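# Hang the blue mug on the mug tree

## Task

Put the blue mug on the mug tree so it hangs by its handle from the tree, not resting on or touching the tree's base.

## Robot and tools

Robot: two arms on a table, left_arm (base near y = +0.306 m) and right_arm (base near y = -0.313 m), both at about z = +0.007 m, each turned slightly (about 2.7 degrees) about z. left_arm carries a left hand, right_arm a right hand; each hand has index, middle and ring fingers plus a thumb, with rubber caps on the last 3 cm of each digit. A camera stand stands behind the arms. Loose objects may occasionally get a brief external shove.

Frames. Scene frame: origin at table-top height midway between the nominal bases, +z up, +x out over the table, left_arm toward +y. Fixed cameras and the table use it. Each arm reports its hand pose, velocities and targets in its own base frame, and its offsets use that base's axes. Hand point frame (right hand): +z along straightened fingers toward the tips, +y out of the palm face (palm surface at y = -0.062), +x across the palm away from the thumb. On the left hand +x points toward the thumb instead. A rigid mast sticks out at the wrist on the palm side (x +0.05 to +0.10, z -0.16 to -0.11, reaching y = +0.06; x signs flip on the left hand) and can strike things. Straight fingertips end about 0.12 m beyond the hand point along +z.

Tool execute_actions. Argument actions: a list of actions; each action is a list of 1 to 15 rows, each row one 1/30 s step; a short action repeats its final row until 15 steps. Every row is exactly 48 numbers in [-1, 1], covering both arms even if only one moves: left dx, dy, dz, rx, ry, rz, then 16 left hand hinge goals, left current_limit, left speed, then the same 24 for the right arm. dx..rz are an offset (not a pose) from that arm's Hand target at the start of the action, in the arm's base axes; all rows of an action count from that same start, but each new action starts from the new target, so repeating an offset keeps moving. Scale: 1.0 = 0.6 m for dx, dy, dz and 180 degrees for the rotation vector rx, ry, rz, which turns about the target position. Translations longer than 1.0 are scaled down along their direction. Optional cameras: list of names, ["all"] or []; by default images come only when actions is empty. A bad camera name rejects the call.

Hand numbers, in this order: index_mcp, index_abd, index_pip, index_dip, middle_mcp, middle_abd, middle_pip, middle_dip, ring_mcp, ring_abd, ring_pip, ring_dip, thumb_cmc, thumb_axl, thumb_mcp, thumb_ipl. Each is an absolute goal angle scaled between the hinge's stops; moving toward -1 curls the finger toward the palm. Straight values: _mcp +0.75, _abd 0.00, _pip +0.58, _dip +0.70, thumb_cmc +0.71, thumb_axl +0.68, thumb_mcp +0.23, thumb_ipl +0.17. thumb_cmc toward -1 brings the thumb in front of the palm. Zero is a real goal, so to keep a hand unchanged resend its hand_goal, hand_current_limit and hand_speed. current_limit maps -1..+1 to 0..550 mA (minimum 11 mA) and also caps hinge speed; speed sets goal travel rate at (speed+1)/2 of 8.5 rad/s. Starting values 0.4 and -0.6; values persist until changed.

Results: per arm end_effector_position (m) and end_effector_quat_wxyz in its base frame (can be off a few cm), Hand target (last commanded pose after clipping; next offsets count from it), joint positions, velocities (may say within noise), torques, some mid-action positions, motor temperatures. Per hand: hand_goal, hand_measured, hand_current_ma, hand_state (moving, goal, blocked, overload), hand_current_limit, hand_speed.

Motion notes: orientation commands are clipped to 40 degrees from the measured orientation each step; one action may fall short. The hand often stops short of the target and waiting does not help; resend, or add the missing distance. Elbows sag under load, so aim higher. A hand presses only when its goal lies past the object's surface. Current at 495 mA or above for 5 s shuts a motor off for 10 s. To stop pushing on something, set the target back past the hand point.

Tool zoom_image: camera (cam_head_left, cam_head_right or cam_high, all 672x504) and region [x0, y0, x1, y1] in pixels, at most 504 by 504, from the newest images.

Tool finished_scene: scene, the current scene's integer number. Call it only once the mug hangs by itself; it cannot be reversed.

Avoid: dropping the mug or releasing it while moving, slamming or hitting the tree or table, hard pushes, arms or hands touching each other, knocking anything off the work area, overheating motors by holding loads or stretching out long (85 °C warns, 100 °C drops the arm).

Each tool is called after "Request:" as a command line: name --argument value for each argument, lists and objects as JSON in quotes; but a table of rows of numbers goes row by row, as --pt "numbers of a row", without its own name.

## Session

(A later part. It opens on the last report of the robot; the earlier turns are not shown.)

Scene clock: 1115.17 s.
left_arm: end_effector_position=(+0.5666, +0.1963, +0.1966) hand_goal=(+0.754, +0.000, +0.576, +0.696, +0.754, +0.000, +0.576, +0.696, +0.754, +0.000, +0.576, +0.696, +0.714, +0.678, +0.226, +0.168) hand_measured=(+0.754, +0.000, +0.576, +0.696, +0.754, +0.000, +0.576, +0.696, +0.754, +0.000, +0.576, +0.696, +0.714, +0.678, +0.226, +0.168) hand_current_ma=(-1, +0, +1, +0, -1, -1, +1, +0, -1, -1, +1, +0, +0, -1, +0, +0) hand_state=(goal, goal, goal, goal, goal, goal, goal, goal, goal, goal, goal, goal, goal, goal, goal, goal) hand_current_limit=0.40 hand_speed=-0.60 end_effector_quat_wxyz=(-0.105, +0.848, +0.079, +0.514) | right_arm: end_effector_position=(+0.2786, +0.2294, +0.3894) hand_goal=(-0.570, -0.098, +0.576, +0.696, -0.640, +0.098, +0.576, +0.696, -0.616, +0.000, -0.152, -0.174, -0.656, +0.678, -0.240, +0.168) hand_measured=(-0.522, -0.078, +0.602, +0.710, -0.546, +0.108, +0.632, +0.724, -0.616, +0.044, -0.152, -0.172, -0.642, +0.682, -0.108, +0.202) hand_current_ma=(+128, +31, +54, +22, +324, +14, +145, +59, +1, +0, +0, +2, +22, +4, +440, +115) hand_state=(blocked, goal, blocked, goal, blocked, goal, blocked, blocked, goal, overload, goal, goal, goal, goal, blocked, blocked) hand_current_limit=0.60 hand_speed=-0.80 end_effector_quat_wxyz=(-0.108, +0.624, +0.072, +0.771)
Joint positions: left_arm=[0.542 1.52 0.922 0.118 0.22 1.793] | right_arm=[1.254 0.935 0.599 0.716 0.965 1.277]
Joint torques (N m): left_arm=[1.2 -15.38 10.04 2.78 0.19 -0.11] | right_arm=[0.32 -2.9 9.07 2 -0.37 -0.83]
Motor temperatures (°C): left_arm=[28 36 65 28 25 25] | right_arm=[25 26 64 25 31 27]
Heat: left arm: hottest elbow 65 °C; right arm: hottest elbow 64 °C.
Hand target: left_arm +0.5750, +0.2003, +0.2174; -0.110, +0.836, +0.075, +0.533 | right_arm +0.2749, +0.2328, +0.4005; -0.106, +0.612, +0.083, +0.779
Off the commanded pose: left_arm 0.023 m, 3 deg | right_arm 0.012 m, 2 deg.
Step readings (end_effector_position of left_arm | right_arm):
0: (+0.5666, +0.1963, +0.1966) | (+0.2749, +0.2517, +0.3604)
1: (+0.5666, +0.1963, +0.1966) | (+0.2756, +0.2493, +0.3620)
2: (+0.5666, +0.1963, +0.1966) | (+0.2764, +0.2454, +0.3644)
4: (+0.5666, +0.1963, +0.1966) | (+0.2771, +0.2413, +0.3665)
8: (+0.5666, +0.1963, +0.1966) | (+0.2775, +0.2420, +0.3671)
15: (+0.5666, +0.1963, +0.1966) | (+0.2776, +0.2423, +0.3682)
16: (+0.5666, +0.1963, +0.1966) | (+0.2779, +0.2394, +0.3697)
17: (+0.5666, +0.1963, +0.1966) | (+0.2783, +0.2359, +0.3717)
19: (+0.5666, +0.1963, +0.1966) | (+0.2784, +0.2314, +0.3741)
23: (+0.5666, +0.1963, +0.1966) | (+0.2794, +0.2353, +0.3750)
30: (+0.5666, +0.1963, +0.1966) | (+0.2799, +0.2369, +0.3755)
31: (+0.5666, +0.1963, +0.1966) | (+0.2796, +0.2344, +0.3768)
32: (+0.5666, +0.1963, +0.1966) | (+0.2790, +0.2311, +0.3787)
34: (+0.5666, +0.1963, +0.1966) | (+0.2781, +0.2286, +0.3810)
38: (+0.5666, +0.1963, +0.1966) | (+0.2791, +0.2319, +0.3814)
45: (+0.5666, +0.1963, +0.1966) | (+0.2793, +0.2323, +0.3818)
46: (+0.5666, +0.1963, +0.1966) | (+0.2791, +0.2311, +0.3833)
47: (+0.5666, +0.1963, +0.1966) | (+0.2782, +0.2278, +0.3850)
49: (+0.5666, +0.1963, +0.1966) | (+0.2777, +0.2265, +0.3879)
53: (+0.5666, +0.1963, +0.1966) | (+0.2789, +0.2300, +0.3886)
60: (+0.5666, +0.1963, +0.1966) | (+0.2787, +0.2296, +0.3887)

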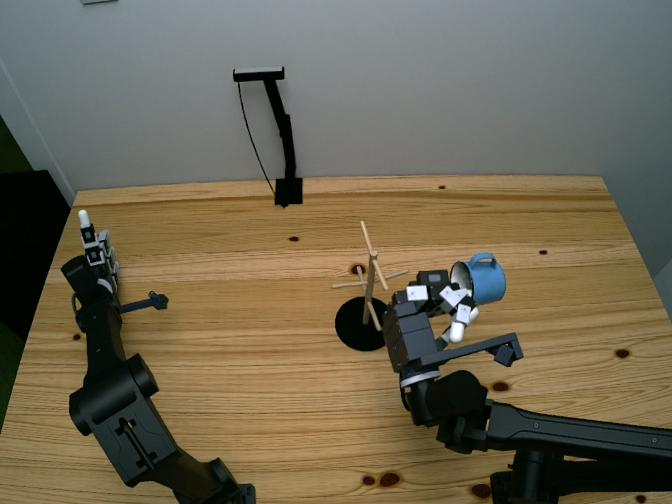

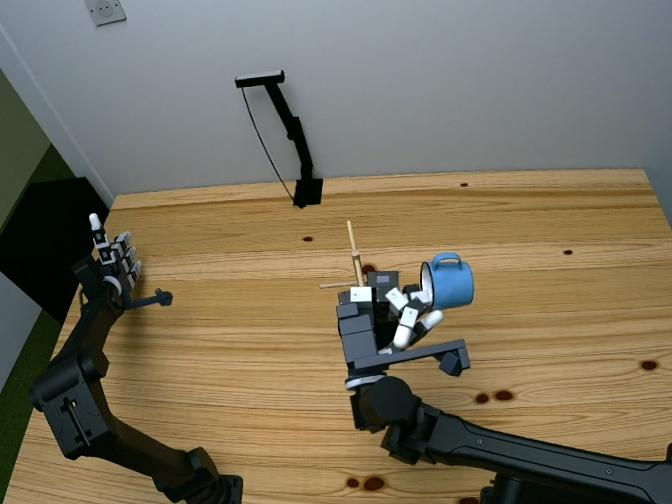

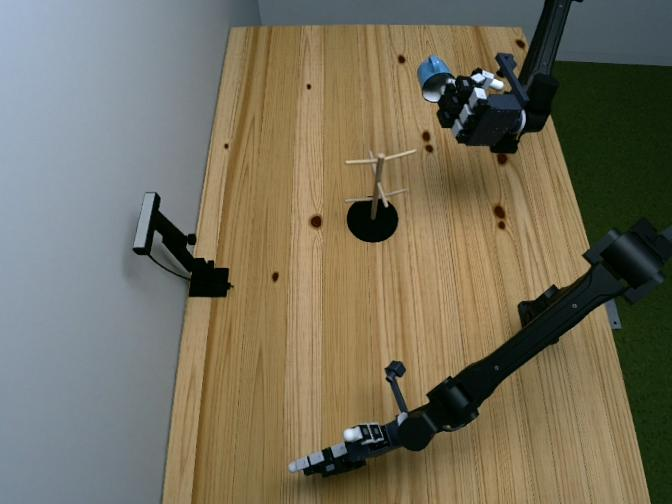

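Request:
execute_actions --actions '[[[0,0,0,0,0,0,0.754,0,0.576,0.696,0.754,0,0.576,0.696,0.754,0,0.576,0.696,0.714,0.678,0.226,0.168,0.4,-0.6,-0.01,0.04,-0.012,0.0029,-0.0107,0,-0.57,-0.098,0.5766,0.6957,-0.64,0.098,0.5766,0.6957,-0.617,0,-0.153,-0.174,-0.657,0.677,-0.24,0.168,0.6,-0.8]],[[0,0,0,0,0,0,0.754,0,0.576,0.696,0.754,0,0.576,0.696,0.754,0,0.576,0.696,0.714,0.678,0.226,0.168,0.4,-0.6,-0.01,0.04,-0.012,0.0029,-0.0107,0,-0.57,-0.098,0.5766,0.6957,-0.64,0.098,0.5766,0.6957,-0.617,0,-0.153,-0.174,-0.657,0.677,-0.24,0.168,0.6,-0.8]],[[0,0,0,0,0,0,0.754,0,0.576,0.696,0.754,0,0.576,0.696,0.754,0,0.576,0.696,0.714,0.678,0.226,0.168,0.4,-0.6,-0.01,0.04,-0.012,0.0029,-0.0107,0,-0.57,-0.098,0.5766,0.6957,-0.64,0.098,0.5766,0.6957,-0.617,0,-0.153,-0.174,-0.657,0.677,-0.24,0.168,0.6,-0.8]],[[0,0,0,0,0,0,0.754,0,0.576,0.696,0.754,0,0.576,0.696,0.754,0,0.576,0.696,0.714,0.678,0.226,0.168,0.4,-0.6,-0.01,0.04,-0.012,0.0029,-0.0107,0,-0.57,-0.098,0.5766,0.6957,-0.64,0.098,0.5766,0.6957,-0.617,0,-0.153,-0.174,-0.657,0.677,-0.24,0.168,0.6,-0.8]]]' --cameras '["all"]'

Scene clock: 1203.30 s.
left_arm: end_effector_position=(+0.5666, +0.1963, +0.1966) hand_goal=(+0.754, +0.000, +0.576, +0.696, +0.754, +0.000, +0.576, +0.696, +0.754, +0.000, +0.576, +0.696, +0.714, +0.678, +0.226, +0.168) hand_measured=(+0.754, +0.000, +0.576, +0.696, +0.754, +0.000, +0.576, +0.696, +0.754, +0.000, +0.576, +0.696, +0.714, +0.678, +0.226, +0.168) hand_current_ma=(-1, +0, +1, +0, -1, -1, +1, +0, -1, -1, +1, +0, +0, -1, +0, +0) hand_state=(goal, goal, goal, goal, goal, goal, goal, goal, goal, goal, goal, goal, goal, goal, goal, goal) hand_current_limit=0.40 hand_speed=-0.60 end_effector_quat_wxyz=(-0.105, +0.848, +0.079, +0.514) | right_arm: end_effector_position=(+0.2549, +0.3190, +0.3405) hand_goal=(-0.570, -0.098, +0.576, +0.696, -0.640, +0.098, +0.576, +0.696, -0.616, +0.000, -0.152, -0.174, -0.656, +0.678, -0.240, +0.168) hand_measured=(-0.524, -0.078, +0.602, +0.710, -0.546, +0.110, +0.632, +0.724, -0.616, +0.278, -0.152, -0.172, -0.642, +0.682, -0.108, +0.204) hand_current_ma=(+122, +31, +54, +22, +324, +15, +145, +59, +0, +0, +0, +2, +25, +6, +440, +126) hand_state=(blocked, blocked, blocked, goal, blocked, goal, blocked, blocked, goal, overload, goal, goal, goal, goal, blocked, blocked) hand_current_limit=0.60 hand_speed=-0.80 end_effector_quat_wxyz=(-0.099, +0.575, +0.090, +0.807)
Joint positions: left_arm=[0.542 1.52 0.922 0.118 0.22 1.793] | right_arm=[1.385 1.385 0.649 1.387 1.011 0.966]
Joint torques (N m): left_arm=[1.14 -15.38 10.04 2.78 0.2 -0.11] | right_arm=[0.09 -7.53 10.81 1.52 -0.69 -0.72]
Motor temperatures (°C): left_arm=[28 36 65 28 25 25] | right_arm=[25 26 56 25 31 29]
Heat: left arm: hottest elbow 65 °C; right arm: hottest elbow 56 °C.
Hand target: left_arm +0.5750, +0.2003, +0.2174; -0.110, +0.836, +0.075, +0.533 | right_arm +0.2510, +0.3286, +0.3718; -0.111, +0.556, +0.076, +0.820
Off the commanded pose: left_arm 0.023 m, 3 deg | right_arm 0.033 m, 3 deg.
Step readings (end_effector_position of left_arm | right_arm):
0: (+0.5666, +0.1963, +0.1966) | (+0.2786, +0.2294, +0.3894)
1: (+0.5666, +0.1963, +0.1966) | (+0.2780, +0.2293, +0.3896)
2: (+0.5666, +0.1963, +0.1966) | (+0.2764, +0.2308, +0.3896)
4: (+0.5666, +0.1963, +0.1966) | (+0.2738, +0.2412, +0.3857)
8: (+0.5666, +0.1963, +0.1966) | (+0.2734, +0.2574, +0.3729)
15: (+0.5666, +0.1963, +0.1966) | (+0.2727, +0.2580, +0.3742)
16: (+0.5666, +0.1963, +0.1966) | (+0.2720, +0.2578, +0.3745)
17: (+0.5666, +0.1963, +0.1966) | (+0.2691, +0.2600, +0.3745)
19: (+0.5666, +0.1963, +0.1966) | (+0.2680, +0.2657, +0.3701)
23: (+0.5666, +0.1963, +0.1966) | (+0.2676, +0.2775, +0.3585)
30: (+0.5666, +0.1963, +0.1966) | (+0.2673, +0.2770, +0.3602)
31: (+0.5666, +0.1963, +0.1966) | (+0.2666, +0.2773, +0.3602)
32: (+0.5666, +0.1963, +0.1966) | (+0.2636, +0.2796, +0.3602)
34: (+0.5666, +0.1963, +0.1966) | (+0.2620, +0.2856, +0.3554)
38: (+0.5666, +0.1963, +0.1966) | (+0.2610, +0.2965, +0.3426)
45: (+0.5666, +0.1963, +0.1966) | (+0.2604, +0.2960, +0.3440)
46: (+0.5666, +0.1963, +0.1966) | (+0.2597, +0.2967, +0.3448)
47: (+0.5666, +0.1963, +0.1966) | (+0.2568, +0.2999, +0.3460)
49: (+0.5666, +0.1963, +0.1966) | (+0.2562, +0.3076, +0.3454)
53: (+0.5666, +0.1963, +0.1966) | (+0.2555, +0.3201, +0.3389)
60: (+0.5666, +0.1963, +0.1966) | (+0.2550, +0.3192, +0.3399)

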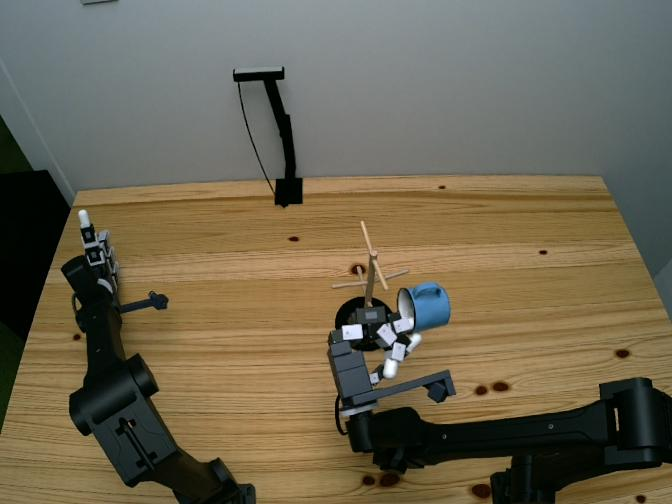

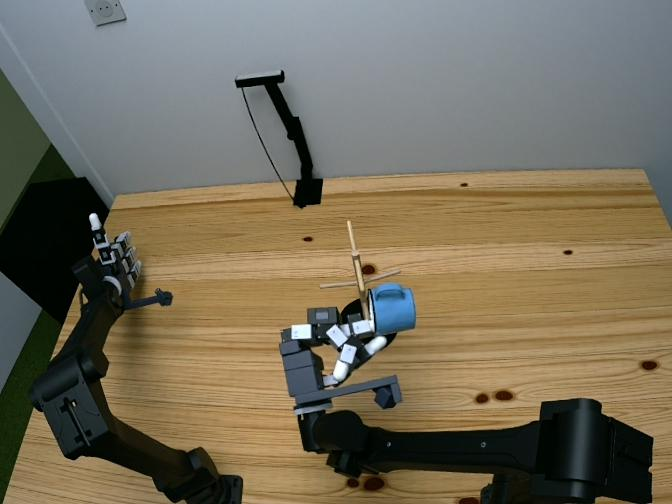

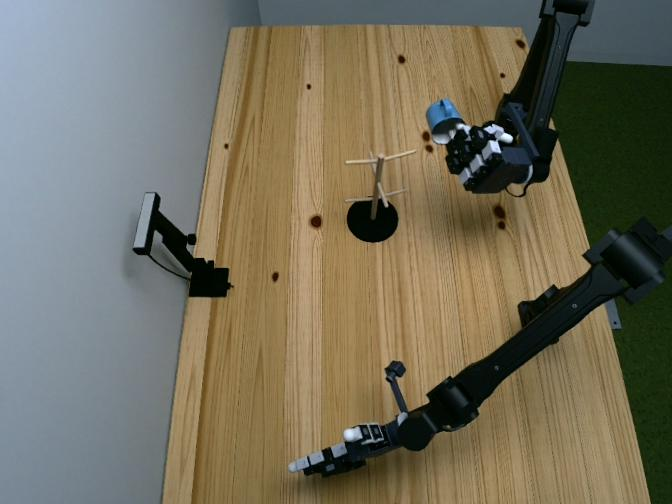

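Request:
zoom_image --camera "cam_head_left" --region '[365, 245, 465, 345]'

Request:
zoom_image --camera "cam_head_right" --region '[335, 240, 435, 340]'

Request:
zoom_image --camera "cam_high" --region '[400, 85, 480, 165]'

Scaled by 5.040 from the camera's 672x504 image, which has a finer 960x720 frame.

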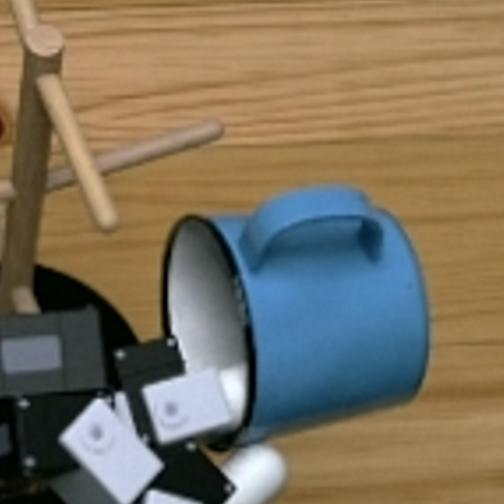

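Scaled by 5.040 from the camera's 672x504 image, which has a finer 960x720 frame.

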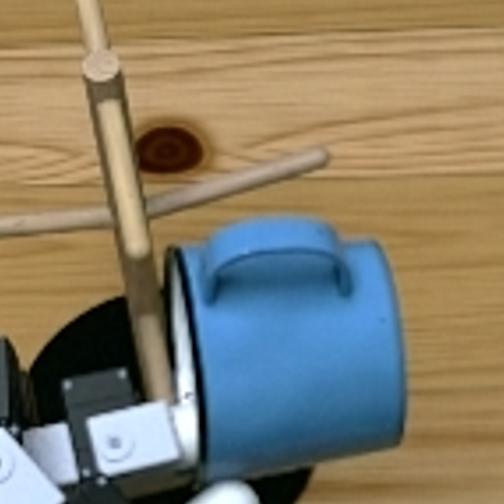

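Scaled by 6.300 from the camera's 672x504 image, which has a finer 960x720 frame.

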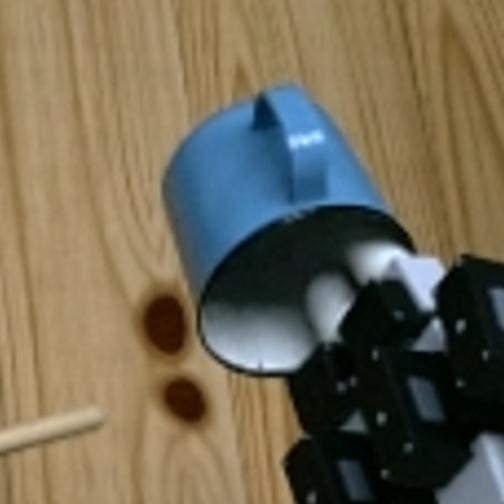

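Request:
execute_actions --actions '[[[0,0,0,0,0,0,0.754,0,0.576,0.696,0.754,0,0.576,0.696,0.754,0,0.576,0.696,0.714,0.678,0.226,0.168,0.4,-0.6,-0.005,0.033,-0.035,0,0,0,-0.57,-0.098,0.5766,0.6957,-0.64,0.098,0.5766,0.6957,-0.617,0,-0.153,-0.174,-0.657,0.677,-0.24,0.168,0.6,-0.8]],[[0,0,0,0,0,0,0.754,0,0.576,0.696,0.754,0,0.576,0.696,0.754,0,0.576,0.696,0.714,0.678,0.226,0.168,0.4,-0.6,-0.005,0.033,-0.035,0,0,0,-0.57,-0.098,0.5766,0.6957,-0.64,0.098,0.5766,0.6957,-0.617,0,-0.153,-0.174,-0.657,0.677,-0.24,0.168,0.6,-0.8]]]' --cameras '["all"]'

Request:
zoom_image --camera "cam_head_left" --region '[350, 245, 450, 345]'

Request:
zoom_image --camera "cam_head_right" --region '[320, 240, 420, 340]'

Request:
zoom_image --camera "cam_high" --region '[390, 95, 490, 175]'

Scene clock: 1231.63 s.
left_arm: end_effector_position=(+0.5666, +0.1963, +0.1966) hand_goal=(+0.754, +0.000, +0.576, +0.696, +0.754, +0.000, +0.576, +0.696, +0.754, +0.000, +0.576, +0.696, +0.714, +0.678, +0.226, +0.168) hand_measured=(+0.754, +0.000, +0.576, +0.696, +0.754, +0.000, +0.576, +0.696, +0.754, +0.000, +0.576, +0.696, +0.714, +0.678, +0.226, +0.168) hand_current_ma=(-1, +0, +1, +0, -1, -1, +1, +0, -1, -1, +1, +0, +0, -1, +0, +0) hand_state=(goal, goal, goal, goal, goal, goal, goal, goal, goal, goal, goal, goal, goal, goal, goal, goal) hand_current_limit=0.40 hand_speed=-0.60 end_effector_quat_wxyz=(-0.105, +0.848, +0.079, +0.514) | right_arm: end_effector_position=(+0.2500, +0.3594, +0.3024) hand_goal=(-0.570, -0.098, +0.576, +0.696, -0.640, +0.098, +0.576, +0.696, -0.616, +0.000, -0.152, -0.174, -0.656, +0.678, -0.240, +0.168) hand_measured=(-0.524, -0.078, +0.602, +0.710, -0.546, +0.110, +0.632, +0.724, -0.616, +0.284, -0.152, -0.172, -0.640, +0.682, -0.108, +0.206) hand_current_ma=(+121, +31, +54, +22, +324, +15, +145, +59, +0, +0, +0, +2, +26, +6, +440, +128) hand_state=(blocked, blocked, blocked, goal, blocked, goal, blocked, blocked, goal, overload, goal, goal, goal, goal, blocked, blocked) hand_current_limit=0.60 hand_speed=-0.80 end_effector_quat_wxyz=(-0.102, +0.572, +0.090, +0.809)
Joint positions: left_arm=[0.542 1.52 0.922 0.118 0.22 1.793] | right_arm=[1.415 1.583 0.717 1.555 1.026 0.926]
Joint torques (N m): left_arm=[1.14 -15.33 10.03 2.77 0.19 -0.11] | right_arm=[0.21 -9.7 9.52 1.44 -0.5 -0.79]
Motor temperatures (°C): left_arm=[28 36 65 28 25 25] | right_arm=[25 27 57 25 31 29]
Heat: left arm: hottest elbow 65 °C; right arm: hottest elbow 57 °C.
Hand target: left_arm +0.5750, +0.2003, +0.2174; -0.110, +0.836, +0.075, +0.533 | right_arm +0.2449, +0.3684, +0.3298; -0.111, +0.556, +0.076, +0.820
Off the commanded pose: left_arm 0.023 m, 3 deg | right_arm 0.029 m, 3 deg.
Step readings (end_effector_position of left_arm | right_arm):
0: (+0.5666, +0.1963, +0.1966) | (+0.2549, +0.3190, +0.3405)
1: (+0.5666, +0.1963, +0.1966) | (+0.2543, +0.3195, +0.3400)
2: (+0.5666, +0.1963, +0.1966) | (+0.2527, +0.3216, +0.3395)
4: (+0.5666, +0.1963, +0.1966) | (+0.2526, +0.3294, +0.3339)
8: (+0.5666, +0.1963, +0.1966) | (+0.2529, +0.3401, +0.3207)
15: (+0.5666, +0.1963, +0.1966) | (+0.2528, +0.3400, +0.3204)
16: (+0.5666, +0.1963, +0.1966) | (+0.2522, +0.3403, +0.3199)
17: (+0.5666, +0.1963, +0.1966) | (+0.2512, +0.3418, +0.3193)
19: (+0.5666, +0.1963, +0.1966) | (+0.2510, +0.3493, +0.3145)
23: (+0.5666, +0.1963, +0.1966) | (+0.2503, +0.3595, +0.3027)
30: (+0.5666, +0.1963, +0.1966) | (+0.2500, +0.3595, +0.3023)

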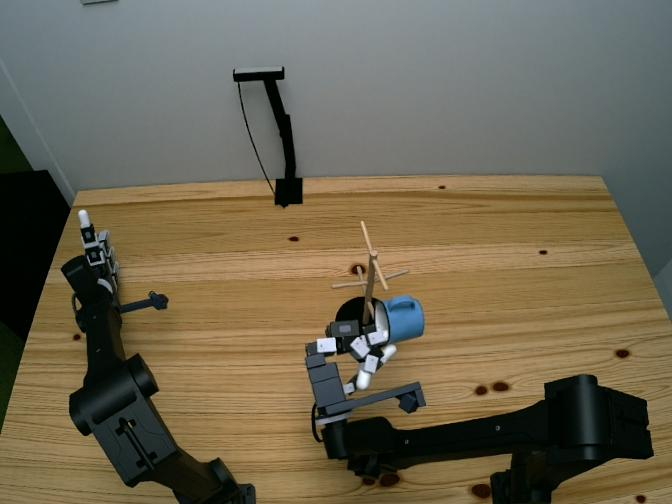

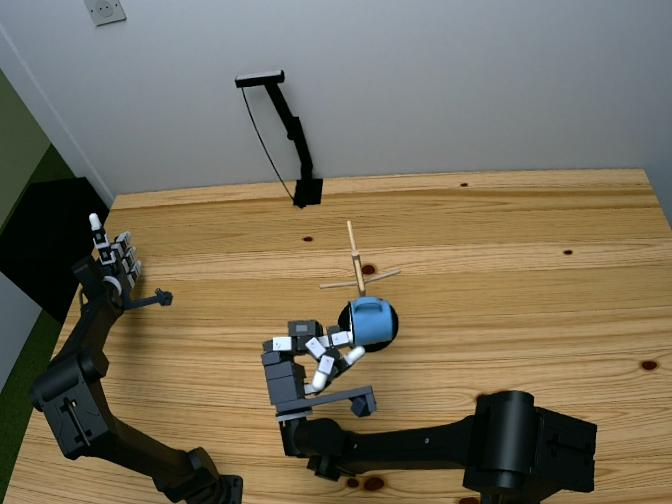

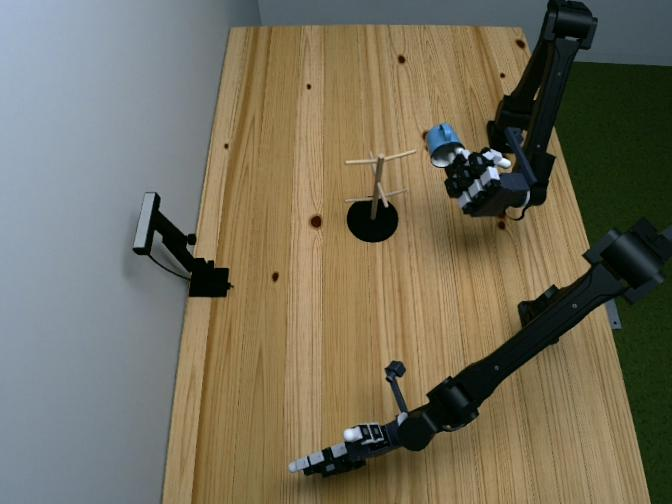

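Scaled by 5.040 from the camera's 672x504 image, which has a finer 960x720 frame.

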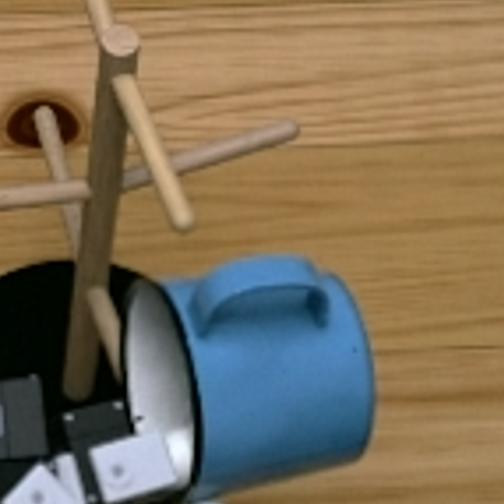

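Scaled by 5.040 from the camera's 672x504 image, which has a finer 960x720 frame.

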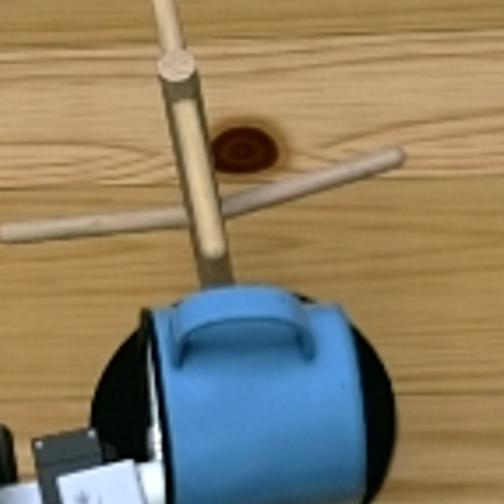

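Scaled by 5.040 from the camera's 672x504 image, which has a finer 960x720 frame.

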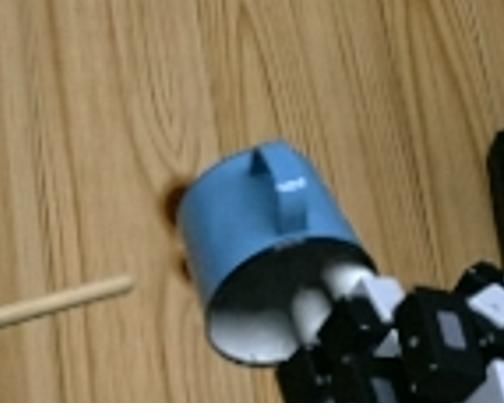

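Request:
execute_actions --actions '[[[0,0,0,0,0,0,0.754,0,0.576,0.696,0.754,0,0.576,0.696,0.754,0,0.576,0.696,0.714,0.678,0.226,0.168,0.4,-0.6,0,0,-0.014,-0.0003,0.001,0,-0.57,-0.098,0.5766,0.6957,-0.64,0.098,0.5766,0.6957,-0.617,0,-0.153,-0.174,-0.657,0.677,-0.24,0.168,0.6,-0.8],[0,0,0,0,0,0,0.754,0,0.576,0.696,0.754,0,0.576,0.696,0.754,0,0.576,0.696,0.714,0.678,0.226,0.168,0.4,-0.6,0,0,-0.028,-0.0006,0.002,0,-0.57,-0.098,0.5766,0.6957,-0.64,0.098,0.5766,0.6957,-0.617,0,-0.153,-0.174,-0.657,0.677,-0.24,0.168,0.6,-0.8],[0,0,0,0,0,0,0.754,0,0.576,0.696,0.754,0,0.576,0.696,0.754,0,0.576,0.696,0.714,0.678,0.226,0.168,0.4,-0.6,0,0,-0.042,-0.0029,0.0107,0,-0.57,-0.098,0.5766,0.6957,-0.64,0.098,0.5766,0.6957,-0.617,0,-0.153,-0.174,-0.657,0.677,-0.24,0.168,0.6,-0.8]]]' --cameras '["all"]'

Scene clock: 1261.77 s.
left_arm: end_effector_position=(+0.5666, +0.1963, +0.1966) hand_goal=(+0.754, +0.000, +0.576, +0.696, +0.754, +0.000, +0.576, +0.696, +0.754, +0.000, +0.576, +0.696, +0.714, +0.678, +0.226, +0.168) hand_measured=(+0.754, +0.000, +0.576, +0.696, +0.754, +0.000, +0.576, +0.696, +0.754, +0.000, +0.576, +0.696, +0.714, +0.678, +0.226, +0.168) hand_current_ma=(-1, +0, +1, +0, -1, -1, +1, +0, -1, -1, +1, +0, +0, -1, +0, +0) hand_state=(goal, goal, goal, goal, goal, goal, goal, goal, goal, goal, goal, goal, goal, goal, goal, goal) hand_current_limit=0.40 hand_speed=-0.60 end_effector_quat_wxyz=(-0.105, +0.848, +0.079, +0.514) | right_arm: end_effector_position=(+0.2494, +0.3602, +0.2915) hand_goal=(-0.570, -0.098, +0.576, +0.696, -0.640, +0.098, +0.576, +0.696, -0.616, +0.000, -0.152, -0.174, -0.656, +0.678, -0.240, +0.168) hand_measured=(-0.524, -0.078, +0.602, +0.710, -0.546, +0.110, +0.632, +0.724, -0.616, +0.284, -0.152, -0.172, -0.640, +0.682, -0.108, +0.206) hand_current_ma=(+121, +31, +54, +22, +324, +15, +145, +59, +0, +0, +0, +2, +26, +6, +440, +128) hand_state=(blocked, blocked, blocked, goal, blocked, goal, blocked, blocked, goal, overload, goal, goal, goal, goal, blocked, blocked) hand_current_limit=0.60 hand_speed=-0.80 end_effector_quat_wxyz=(-0.092, +0.580, +0.092, +0.804)
Joint positions: left_arm=[0.542 1.52 0.922 0.118 0.22 1.793] | right_arm=[1.418 1.607 0.717 1.561 1.048 0.924]
Joint torques (N m): left_arm=[1.14 -15.38 10.04 2.77 0.19 -0.11] | right_arm=[0.26 -9 8.01 1.4 -0.45 -0.44]
Motor temperatures (°C): left_arm=[28 36 65 28 25 25] | right_arm=[25 27 57 25 31 29]
Heat: left arm: hottest elbow 65 °C; right arm: hottest elbow 57 °C.
Hand target: left_arm +0.5750, +0.2003, +0.2174; -0.110, +0.836, +0.075, +0.533 | right_arm +0.2449, +0.3684, +0.3046; -0.110, +0.570, +0.078, +0.810
Off the commanded pose: left_arm 0.023 m, 3 deg | right_arm 0.016 m, 3 deg.
joint sent to its limit (right arm) — joint 4 (wrist pitch), upper limit. The joint targets still meet the commanded pose.
Step readings (end_effector_position of left_arm | right_arm):
0: (+0.5666, +0.1963, +0.1966) | (+0.2499, +0.3594, +0.3025)
1: (+0.5666, +0.1963, +0.1966) | (+0.2499, +0.3594, +0.3025)
2: (+0.5666, +0.1963, +0.1966) | (+0.2499, +0.3591, +0.3023)
4: (+0.5666, +0.1963, +0.1966) | (+0.2495, +0.3576, +0.2995)
8: (+0.5666, +0.1963, +0.1966) | (+0.2493, +0.3596, +0.2930)
15: (+0.5666, +0.1963, +0.1966) | (+0.2494, +0.3602, +0.2915)

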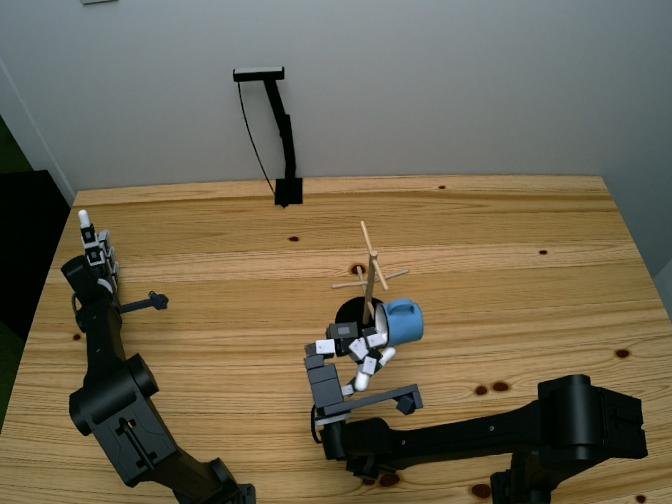

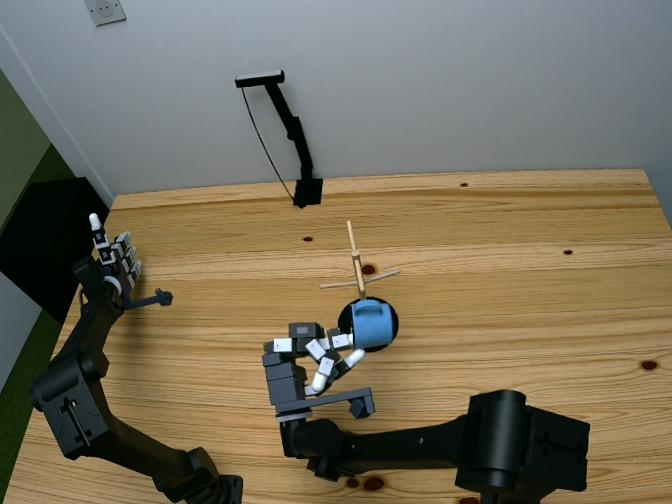

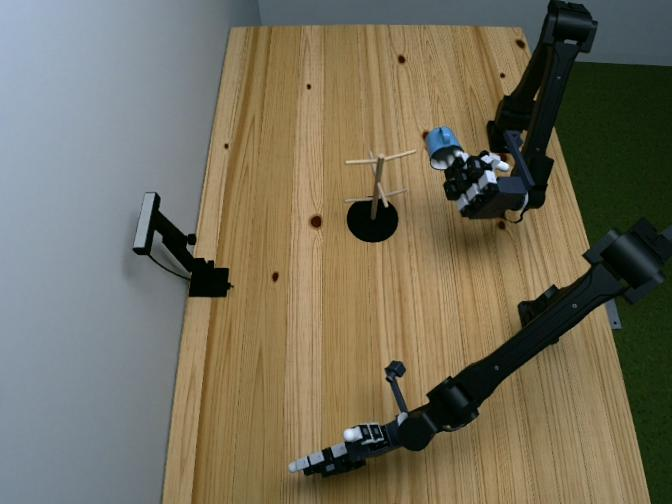

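Request:
execute_actions --actions '[[[0,0,0,0,0,0,0.754,0,0.576,0.696,0.754,0,0.576,0.696,0.754,0,0.576,0.696,0.714,0.678,0.226,0.168,0.4,-0.6,0,0,-0.012,-0.001,0.003,0,-0.57,-0.098,0.5766,0.6957,-0.64,0.098,0.5766,0.6957,-0.617,0,-0.153,-0.174,-0.657,0.677,-0.24,0.168,0.6,-0.8],[0,0,0,0,0,0,0.754,0,0.576,0.696,0.754,0,0.576,0.696,0.754,0,0.576,0.696,0.714,0.678,0.226,0.168,0.4,-0.6,0,0,-0.025,-0.002,0.006,0,-0.57,-0.098,0.5766,0.6957,-0.64,0.098,0.5766,0.6957,-0.617,0,-0.153,-0.174,-0.657,0.677,-0.24,0.168,0.6,-0.8],[0,0,0,0,0,0,0.754,0,0.576,0.696,0.754,0,0.576,0.696,0.754,0,0.576,0.696,0.714,0.678,0.226,0.168,0.4,-0.6,0,0,-0.042,-0.0029,0.0107,0,-0.57,-0.098,0.5766,0.6957,-0.64,0.098,0.5766,0.6957,-0.617,0,-0.153,-0.174,-0.657,0.677,-0.24,0.168,0.6,-0.8]]]' --cameras '["all"]'

Request:
zoom_image --camera "cam_head_left" --region '[350, 245, 450, 345]'

Request:
zoom_image --camera "cam_head_right" --region '[320, 240, 420, 340]'

Request:
zoom_image --camera "cam_high" --region '[390, 95, 490, 195]'

Scene clock: 1270.70 s.
left_arm: end_effector_position=(+0.5666, +0.1963, +0.1966) hand_goal=(+0.754, +0.000, +0.576, +0.696, +0.754, +0.000, +0.576, +0.696, +0.754, +0.000, +0.576, +0.696, +0.714, +0.678, +0.226, +0.168) hand_measured=(+0.754, +0.000, +0.576, +0.696, +0.754, +0.000, +0.576, +0.696, +0.754, +0.000, +0.576, +0.696, +0.714, +0.678, +0.226, +0.168) hand_current_ma=(-1, +0, +1, +0, -1, -1, +1, +0, -1, -1, +1, +0, +0, -1, +0, +0) hand_state=(goal, goal, goal, goal, goal, goal, goal, goal, goal, goal, goal, goal, goal, goal, goal, goal) hand_current_limit=0.40 hand_speed=-0.60 end_effector_quat_wxyz=(-0.105, +0.848, +0.079, +0.514) | right_arm: end_effector_position=(+0.2500, +0.3639, +0.2712) hand_goal=(-0.570, -0.098, +0.576, +0.696, -0.640, +0.098, +0.576, +0.696, -0.616, +0.000, -0.152, -0.174, -0.656, +0.678, -0.240, +0.168) hand_measured=(-0.524, -0.078, +0.602, +0.710, -0.546, +0.110, +0.632, +0.724, -0.616, +0.286, -0.152, -0.172, -0.640, +0.682, -0.108, +0.206) hand_current_ma=(+121, +31, +54, +22, +324, +15, +145, +59, +0, +0, +0, +2, +26, +6, +440, +128) hand_state=(blocked, blocked, blocked, goal, blocked, goal, blocked, blocked, goal, overload, goal, goal, goal, goal, blocked, blocked) hand_current_limit=0.60 hand_speed=-0.80 end_effector_quat_wxyz=(-0.092, +0.592, +0.089, +0.796)
Joint positions: left_arm=[0.542 1.52 0.922 0.118 0.22 1.793] | right_arm=[1.42 1.646 0.717 1.563 1.071 0.964]
Joint torques (N m): left_arm=[1.14 -15.38 10.03 2.77 0.19 -0.11] | right_arm=[0.15 -9.76 6.41 1.37 -0.4 -0.39]
Motor temperatures (°C): left_arm=[28 36 65 28 25 25] | right_arm=[25 27 56 25 31 29]
Heat: left arm: hottest elbow 65 °C; right arm: hottest elbow 56 °C.
Hand target: left_arm +0.5750, +0.2003, +0.2174; -0.110, +0.836, +0.075, +0.533 | right_arm +0.2450, +0.3684, +0.2793; -0.109, +0.584, +0.079, +0.800
Off the commanded pose: left_arm 0.023 m, 3 deg | right_arm 0.011 m, 2 deg.
joint sent to its limit (right arm) — joint 4 (wrist pitch), upper limit. The joint targets still meet the commanded pose.
Step readings (end_effector_position of left_arm | right_arm):
0: (+0.5666, +0.1963, +0.1966) | (+0.2494, +0.3602, +0.2915)
1: (+0.5666, +0.1963, +0.1966) | (+0.2494, +0.3601, +0.2910)
2: (+0.5666, +0.1963, +0.1966) | (+0.2493, +0.3597, +0.2901)
4: (+0.5666, +0.1963, +0.1966) | (+0.2492, +0.3594, +0.2851)
8: (+0.5666, +0.1963, +0.1966) | (+0.2497, +0.3629, +0.2741)
15: (+0.5666, +0.1963, +0.1966) | (+0.2500, +0.3639, +0.2713)

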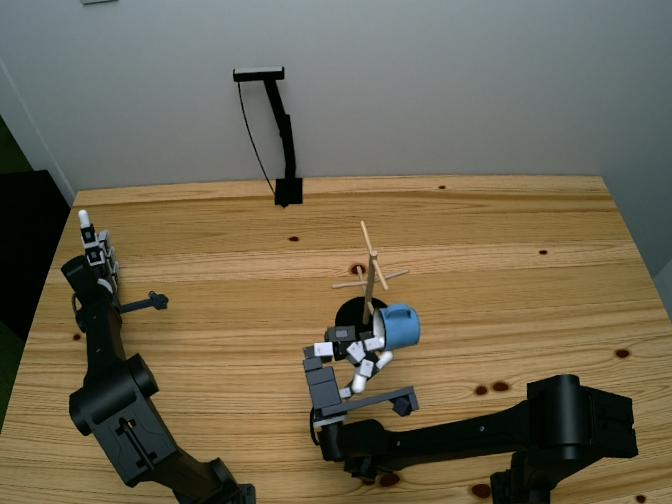

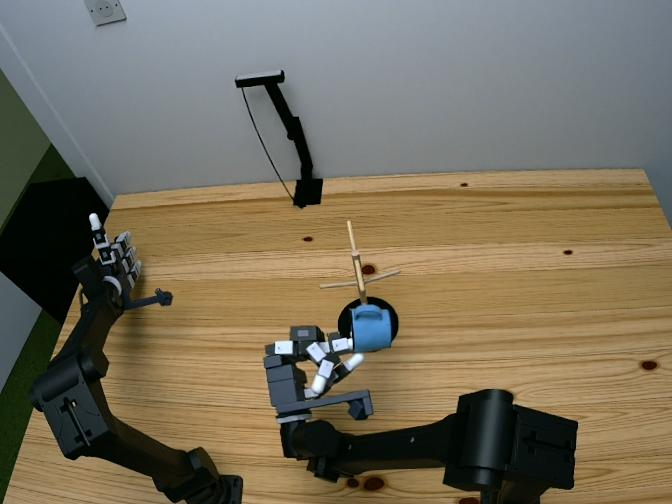

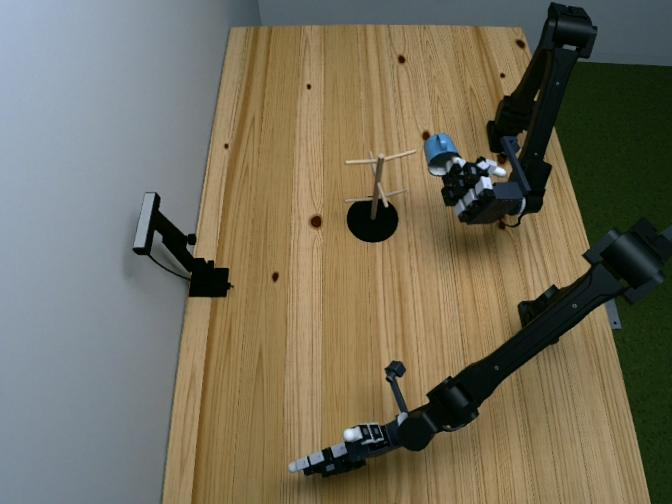

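Scaled by 5.040 from the camera's 672x504 image, which has a finer 960x720 frame.

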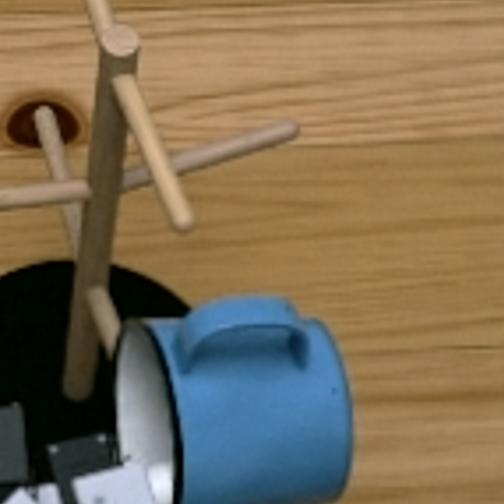

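Scaled by 5.040 from the camera's 672x504 image, which has a finer 960x720 frame.

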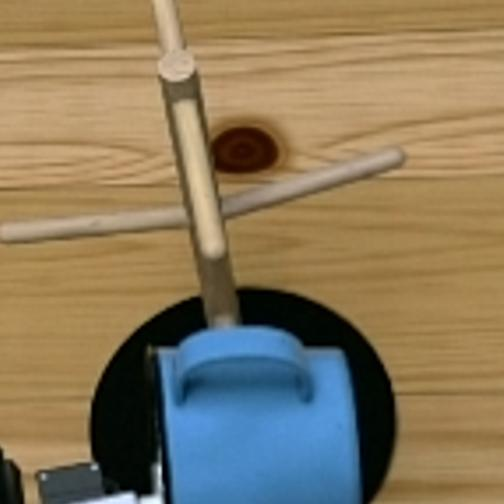

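Scaled by 5.040 from the camera's 672x504 image, which has a finer 960x720 frame.

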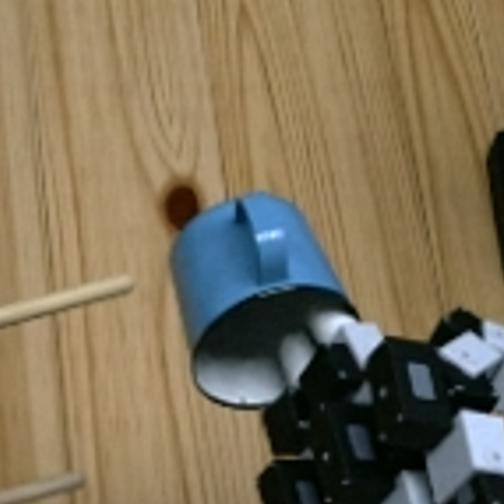

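Request:
execute_actions --actions '[[[0,0,0,0,0,0,0.754,0,0.576,0.696,0.754,0,0.576,0.696,0.754,0,0.576,0.696,0.714,0.678,0.226,0.168,0.4,-0.6,0,-0.002,-0.010,-0.001,0.003,0,-0.57,-0.098,0.5766,0.6957,-0.64,0.098,0.5766,0.6957,-0.617,0,-0.153,-0.174,-0.657,0.677,-0.24,0.168,0.6,-0.8],[0,0,0,0,0,0,0.754,0,0.576,0.696,0.754,0,0.576,0.696,0.754,0,0.576,0.696,0.714,0.678,0.226,0.168,0.4,-0.6,0,-0.004,-0.020,-0.002,0.006,0,-0.57,-0.098,0.5766,0.6957,-0.64,0.098,0.5766,0.6957,-0.617,0,-0.153,-0.174,-0.657,0.677,-0.24,0.168,0.6,-0.8],[0,0,0,0,0,0,0.754,0,0.576,0.696,0.754,0,0.576,0.696,0.754,0,0.576,0.696,0.714,0.678,0.226,0.168,0.4,-0.6,0,-0.005,-0.032,-0.0015,0.0055,0,-0.57,-0.098,0.5766,0.6957,-0.64,0.098,0.5766,0.6957,-0.617,0,-0.153,-0.174,-0.657,0.677,-0.24,0.168,0.6,-0.8]]]' --cameras '["all"]'

Request:
zoom_image --camera "cam_head_left" --region '[350, 245, 450, 345]'

Request:
zoom_image --camera "cam_head_right" --region '[320, 240, 420, 340]'

Request:
zoom_image --camera "cam_high" --region '[390, 95, 490, 195]'

Scene clock: 1309.07 s.
left_arm: end_effector_position=(+0.5666, +0.1963, +0.1966) hand_goal=(+0.754, +0.000, +0.576, +0.696, +0.754, +0.000, +0.576, +0.696, +0.754, +0.000, +0.576, +0.696, +0.714, +0.678, +0.226, +0.168) hand_measured=(+0.754, +0.000, +0.576, +0.696, +0.754, +0.000, +0.576, +0.696, +0.754, +0.000, +0.576, +0.696, +0.714, +0.678, +0.226, +0.168) hand_current_ma=(-1, +0, +1, +0, -1, -1, +1, +0, -1, -1, +1, +0, +0, -1, +0, +0) hand_state=(goal, goal, goal, goal, goal, goal, goal, goal, goal, goal, goal, goal, goal, goal, goal, goal) hand_current_limit=0.40 hand_speed=-0.60 end_effector_quat_wxyz=(-0.105, +0.848, +0.079, +0.514) | right_arm: end_effector_position=(+0.2504, +0.3625, +0.2566) hand_goal=(-0.570, -0.098, +0.576, +0.696, -0.640, +0.098, +0.576, +0.696, -0.616, +0.000, -0.152, -0.174, -0.656, +0.678, -0.240, +0.168) hand_measured=(-0.524, -0.078, +0.602, +0.710, -0.546, +0.110, +0.632, +0.724, -0.616, +0.288, -0.152, -0.172, -0.640, +0.682, -0.108, +0.206) hand_current_ma=(+121, +31, +54, +22, +324, +15, +145, +59, +0, +0, +0, +2, +26, +6, +440, +128) hand_state=(blocked, blocked, blocked, goal, blocked, goal, blocked, blocked, goal, overload, goal, goal, goal, goal, blocked, blocked) hand_current_limit=0.60 hand_speed=-0.80 end_effector_quat_wxyz=(-0.096, +0.599, +0.085, +0.790)
Joint positions: left_arm=[0.542 1.52 0.922 0.118 0.22 1.793] | right_arm=[1.42 1.663 0.704 1.563 1.082 1.004]
Joint torques (N m): left_arm=[1.2 -15.38 10.03 2.78 0.19 -0.11] | right_arm=[0.32 -9.41 5.5 1.42 -0.38 -0.35]
Motor temperatures (°C): left_arm=[28 36 66 28 25 25] | right_arm=[25 28 53 25 31 28]
Heat: left arm: hottest elbow 66 °C; right arm: hottest elbow 53 °C.
Hand target: left_arm +0.5750, +0.2003, +0.2174; -0.110, +0.836, +0.075, +0.533 | right_arm +0.2450, +0.3654, +0.2602; -0.108, +0.591, +0.080, +0.795
Off the commanded pose: left_arm 0.023 m, 3 deg | right_arm 0.007 m, 2 deg.
joint sent to its limit (right arm) — joint 4 (wrist pitch), upper limit. The joint targets still meet the commanded pose.
Step readings (end_effector_position of left_arm | right_arm):
0: (+0.5666, +0.1963, +0.1966) | (+0.2500, +0.3640, +0.2711)
1: (+0.5666, +0.1963, +0.1966) | (+0.2500, +0.3637, +0.2709)
2: (+0.5666, +0.1963, +0.1966) | (+0.2500, +0.3634, +0.2702)
4: (+0.5666, +0.1963, +0.1966) | (+0.2501, +0.3624, +0.2675)
8: (+0.5666, +0.1963, +0.1966) | (+0.2502, +0.3619, +0.2592)
15: (+0.5666, +0.1963, +0.1966) | (+0.2504, +0.3625, +0.2567)

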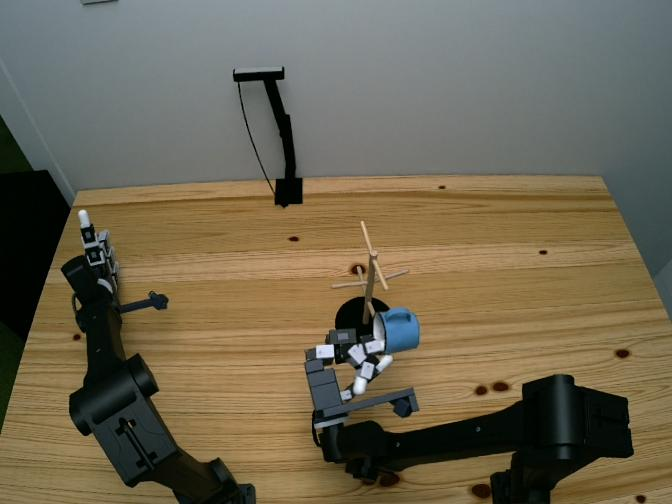

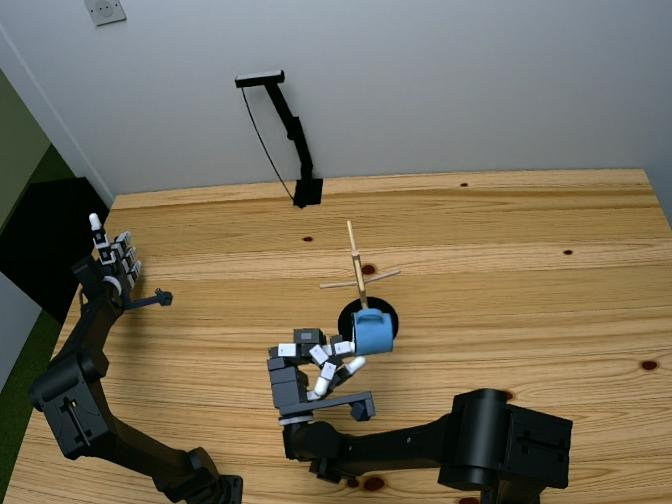

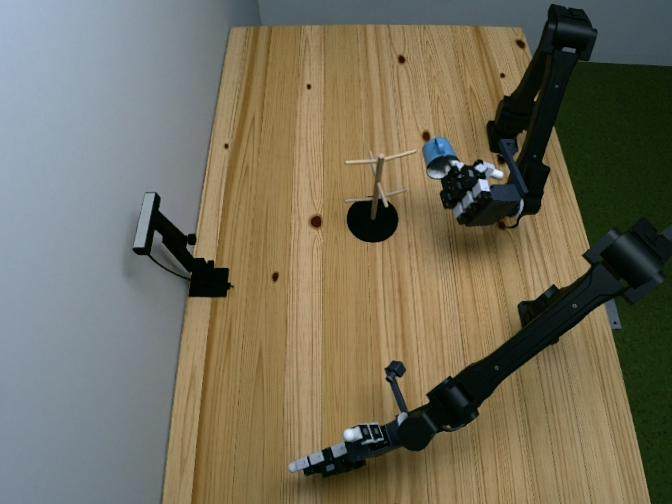

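Scaled by 5.040 from the camera's 672x504 image, which has a finer 960x720 frame.

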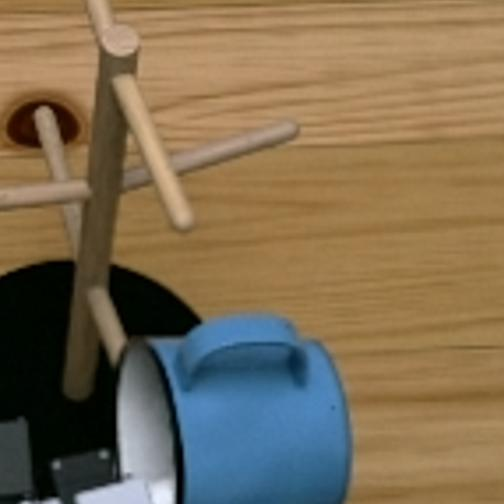

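Scaled by 5.040 from the camera's 672x504 image, which has a finer 960x720 frame.

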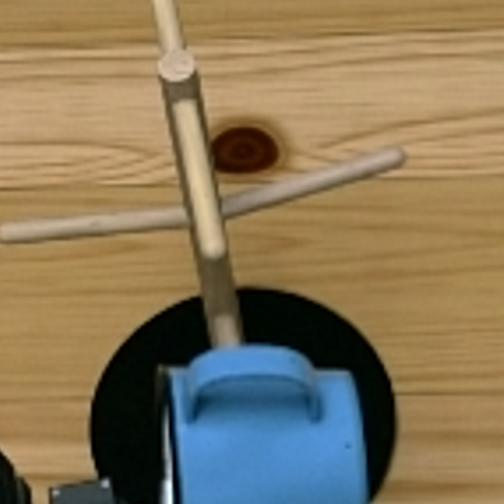

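Scaled by 5.040 from the camera's 672x504 image, which has a finer 960x720 frame.

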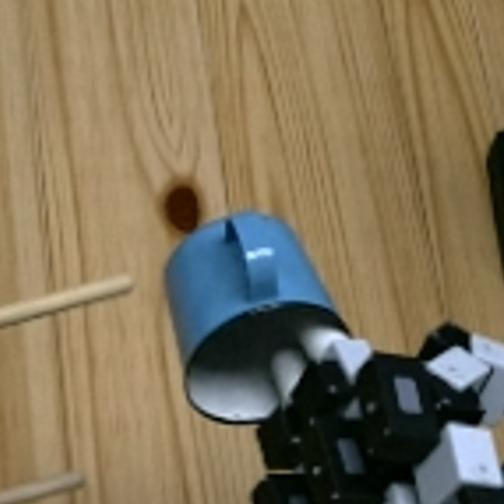

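Request:
zoom_image --camera "cam_high" --region '[335, 125, 425, 215]'

Request:
zoom_image --camera "cam_head_left" --region '[345, 215, 415, 285]'

Request:
zoom_image --camera "cam_head_right" --region '[325, 215, 395, 285]'

Scaled by 5.600 from the camera's 672x504 image, which has a finer 960x720 frame.

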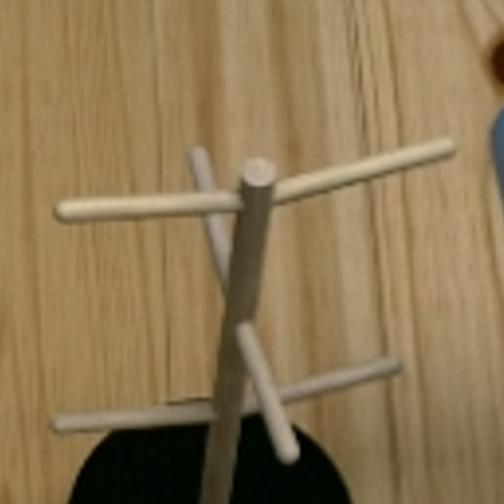

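Scaled by 7.200 from the camera's 672x504 image, which has a finer 960x720 frame.

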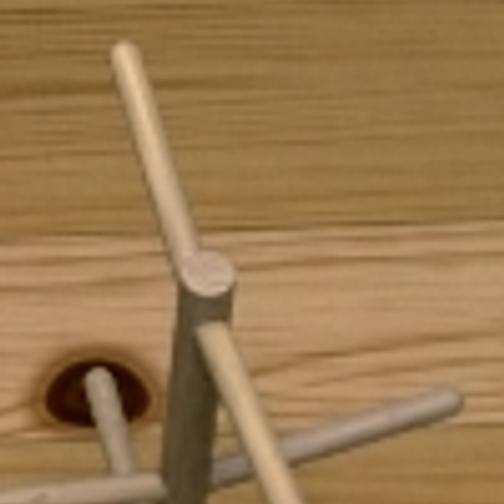

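Scaled by 7.200 from the camera's 672x504 image, which has a finer 960x720 frame.

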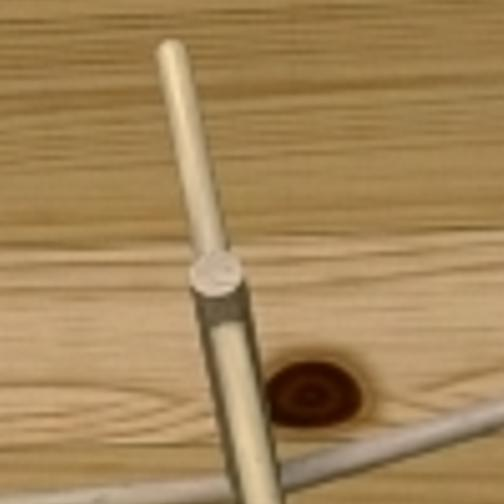

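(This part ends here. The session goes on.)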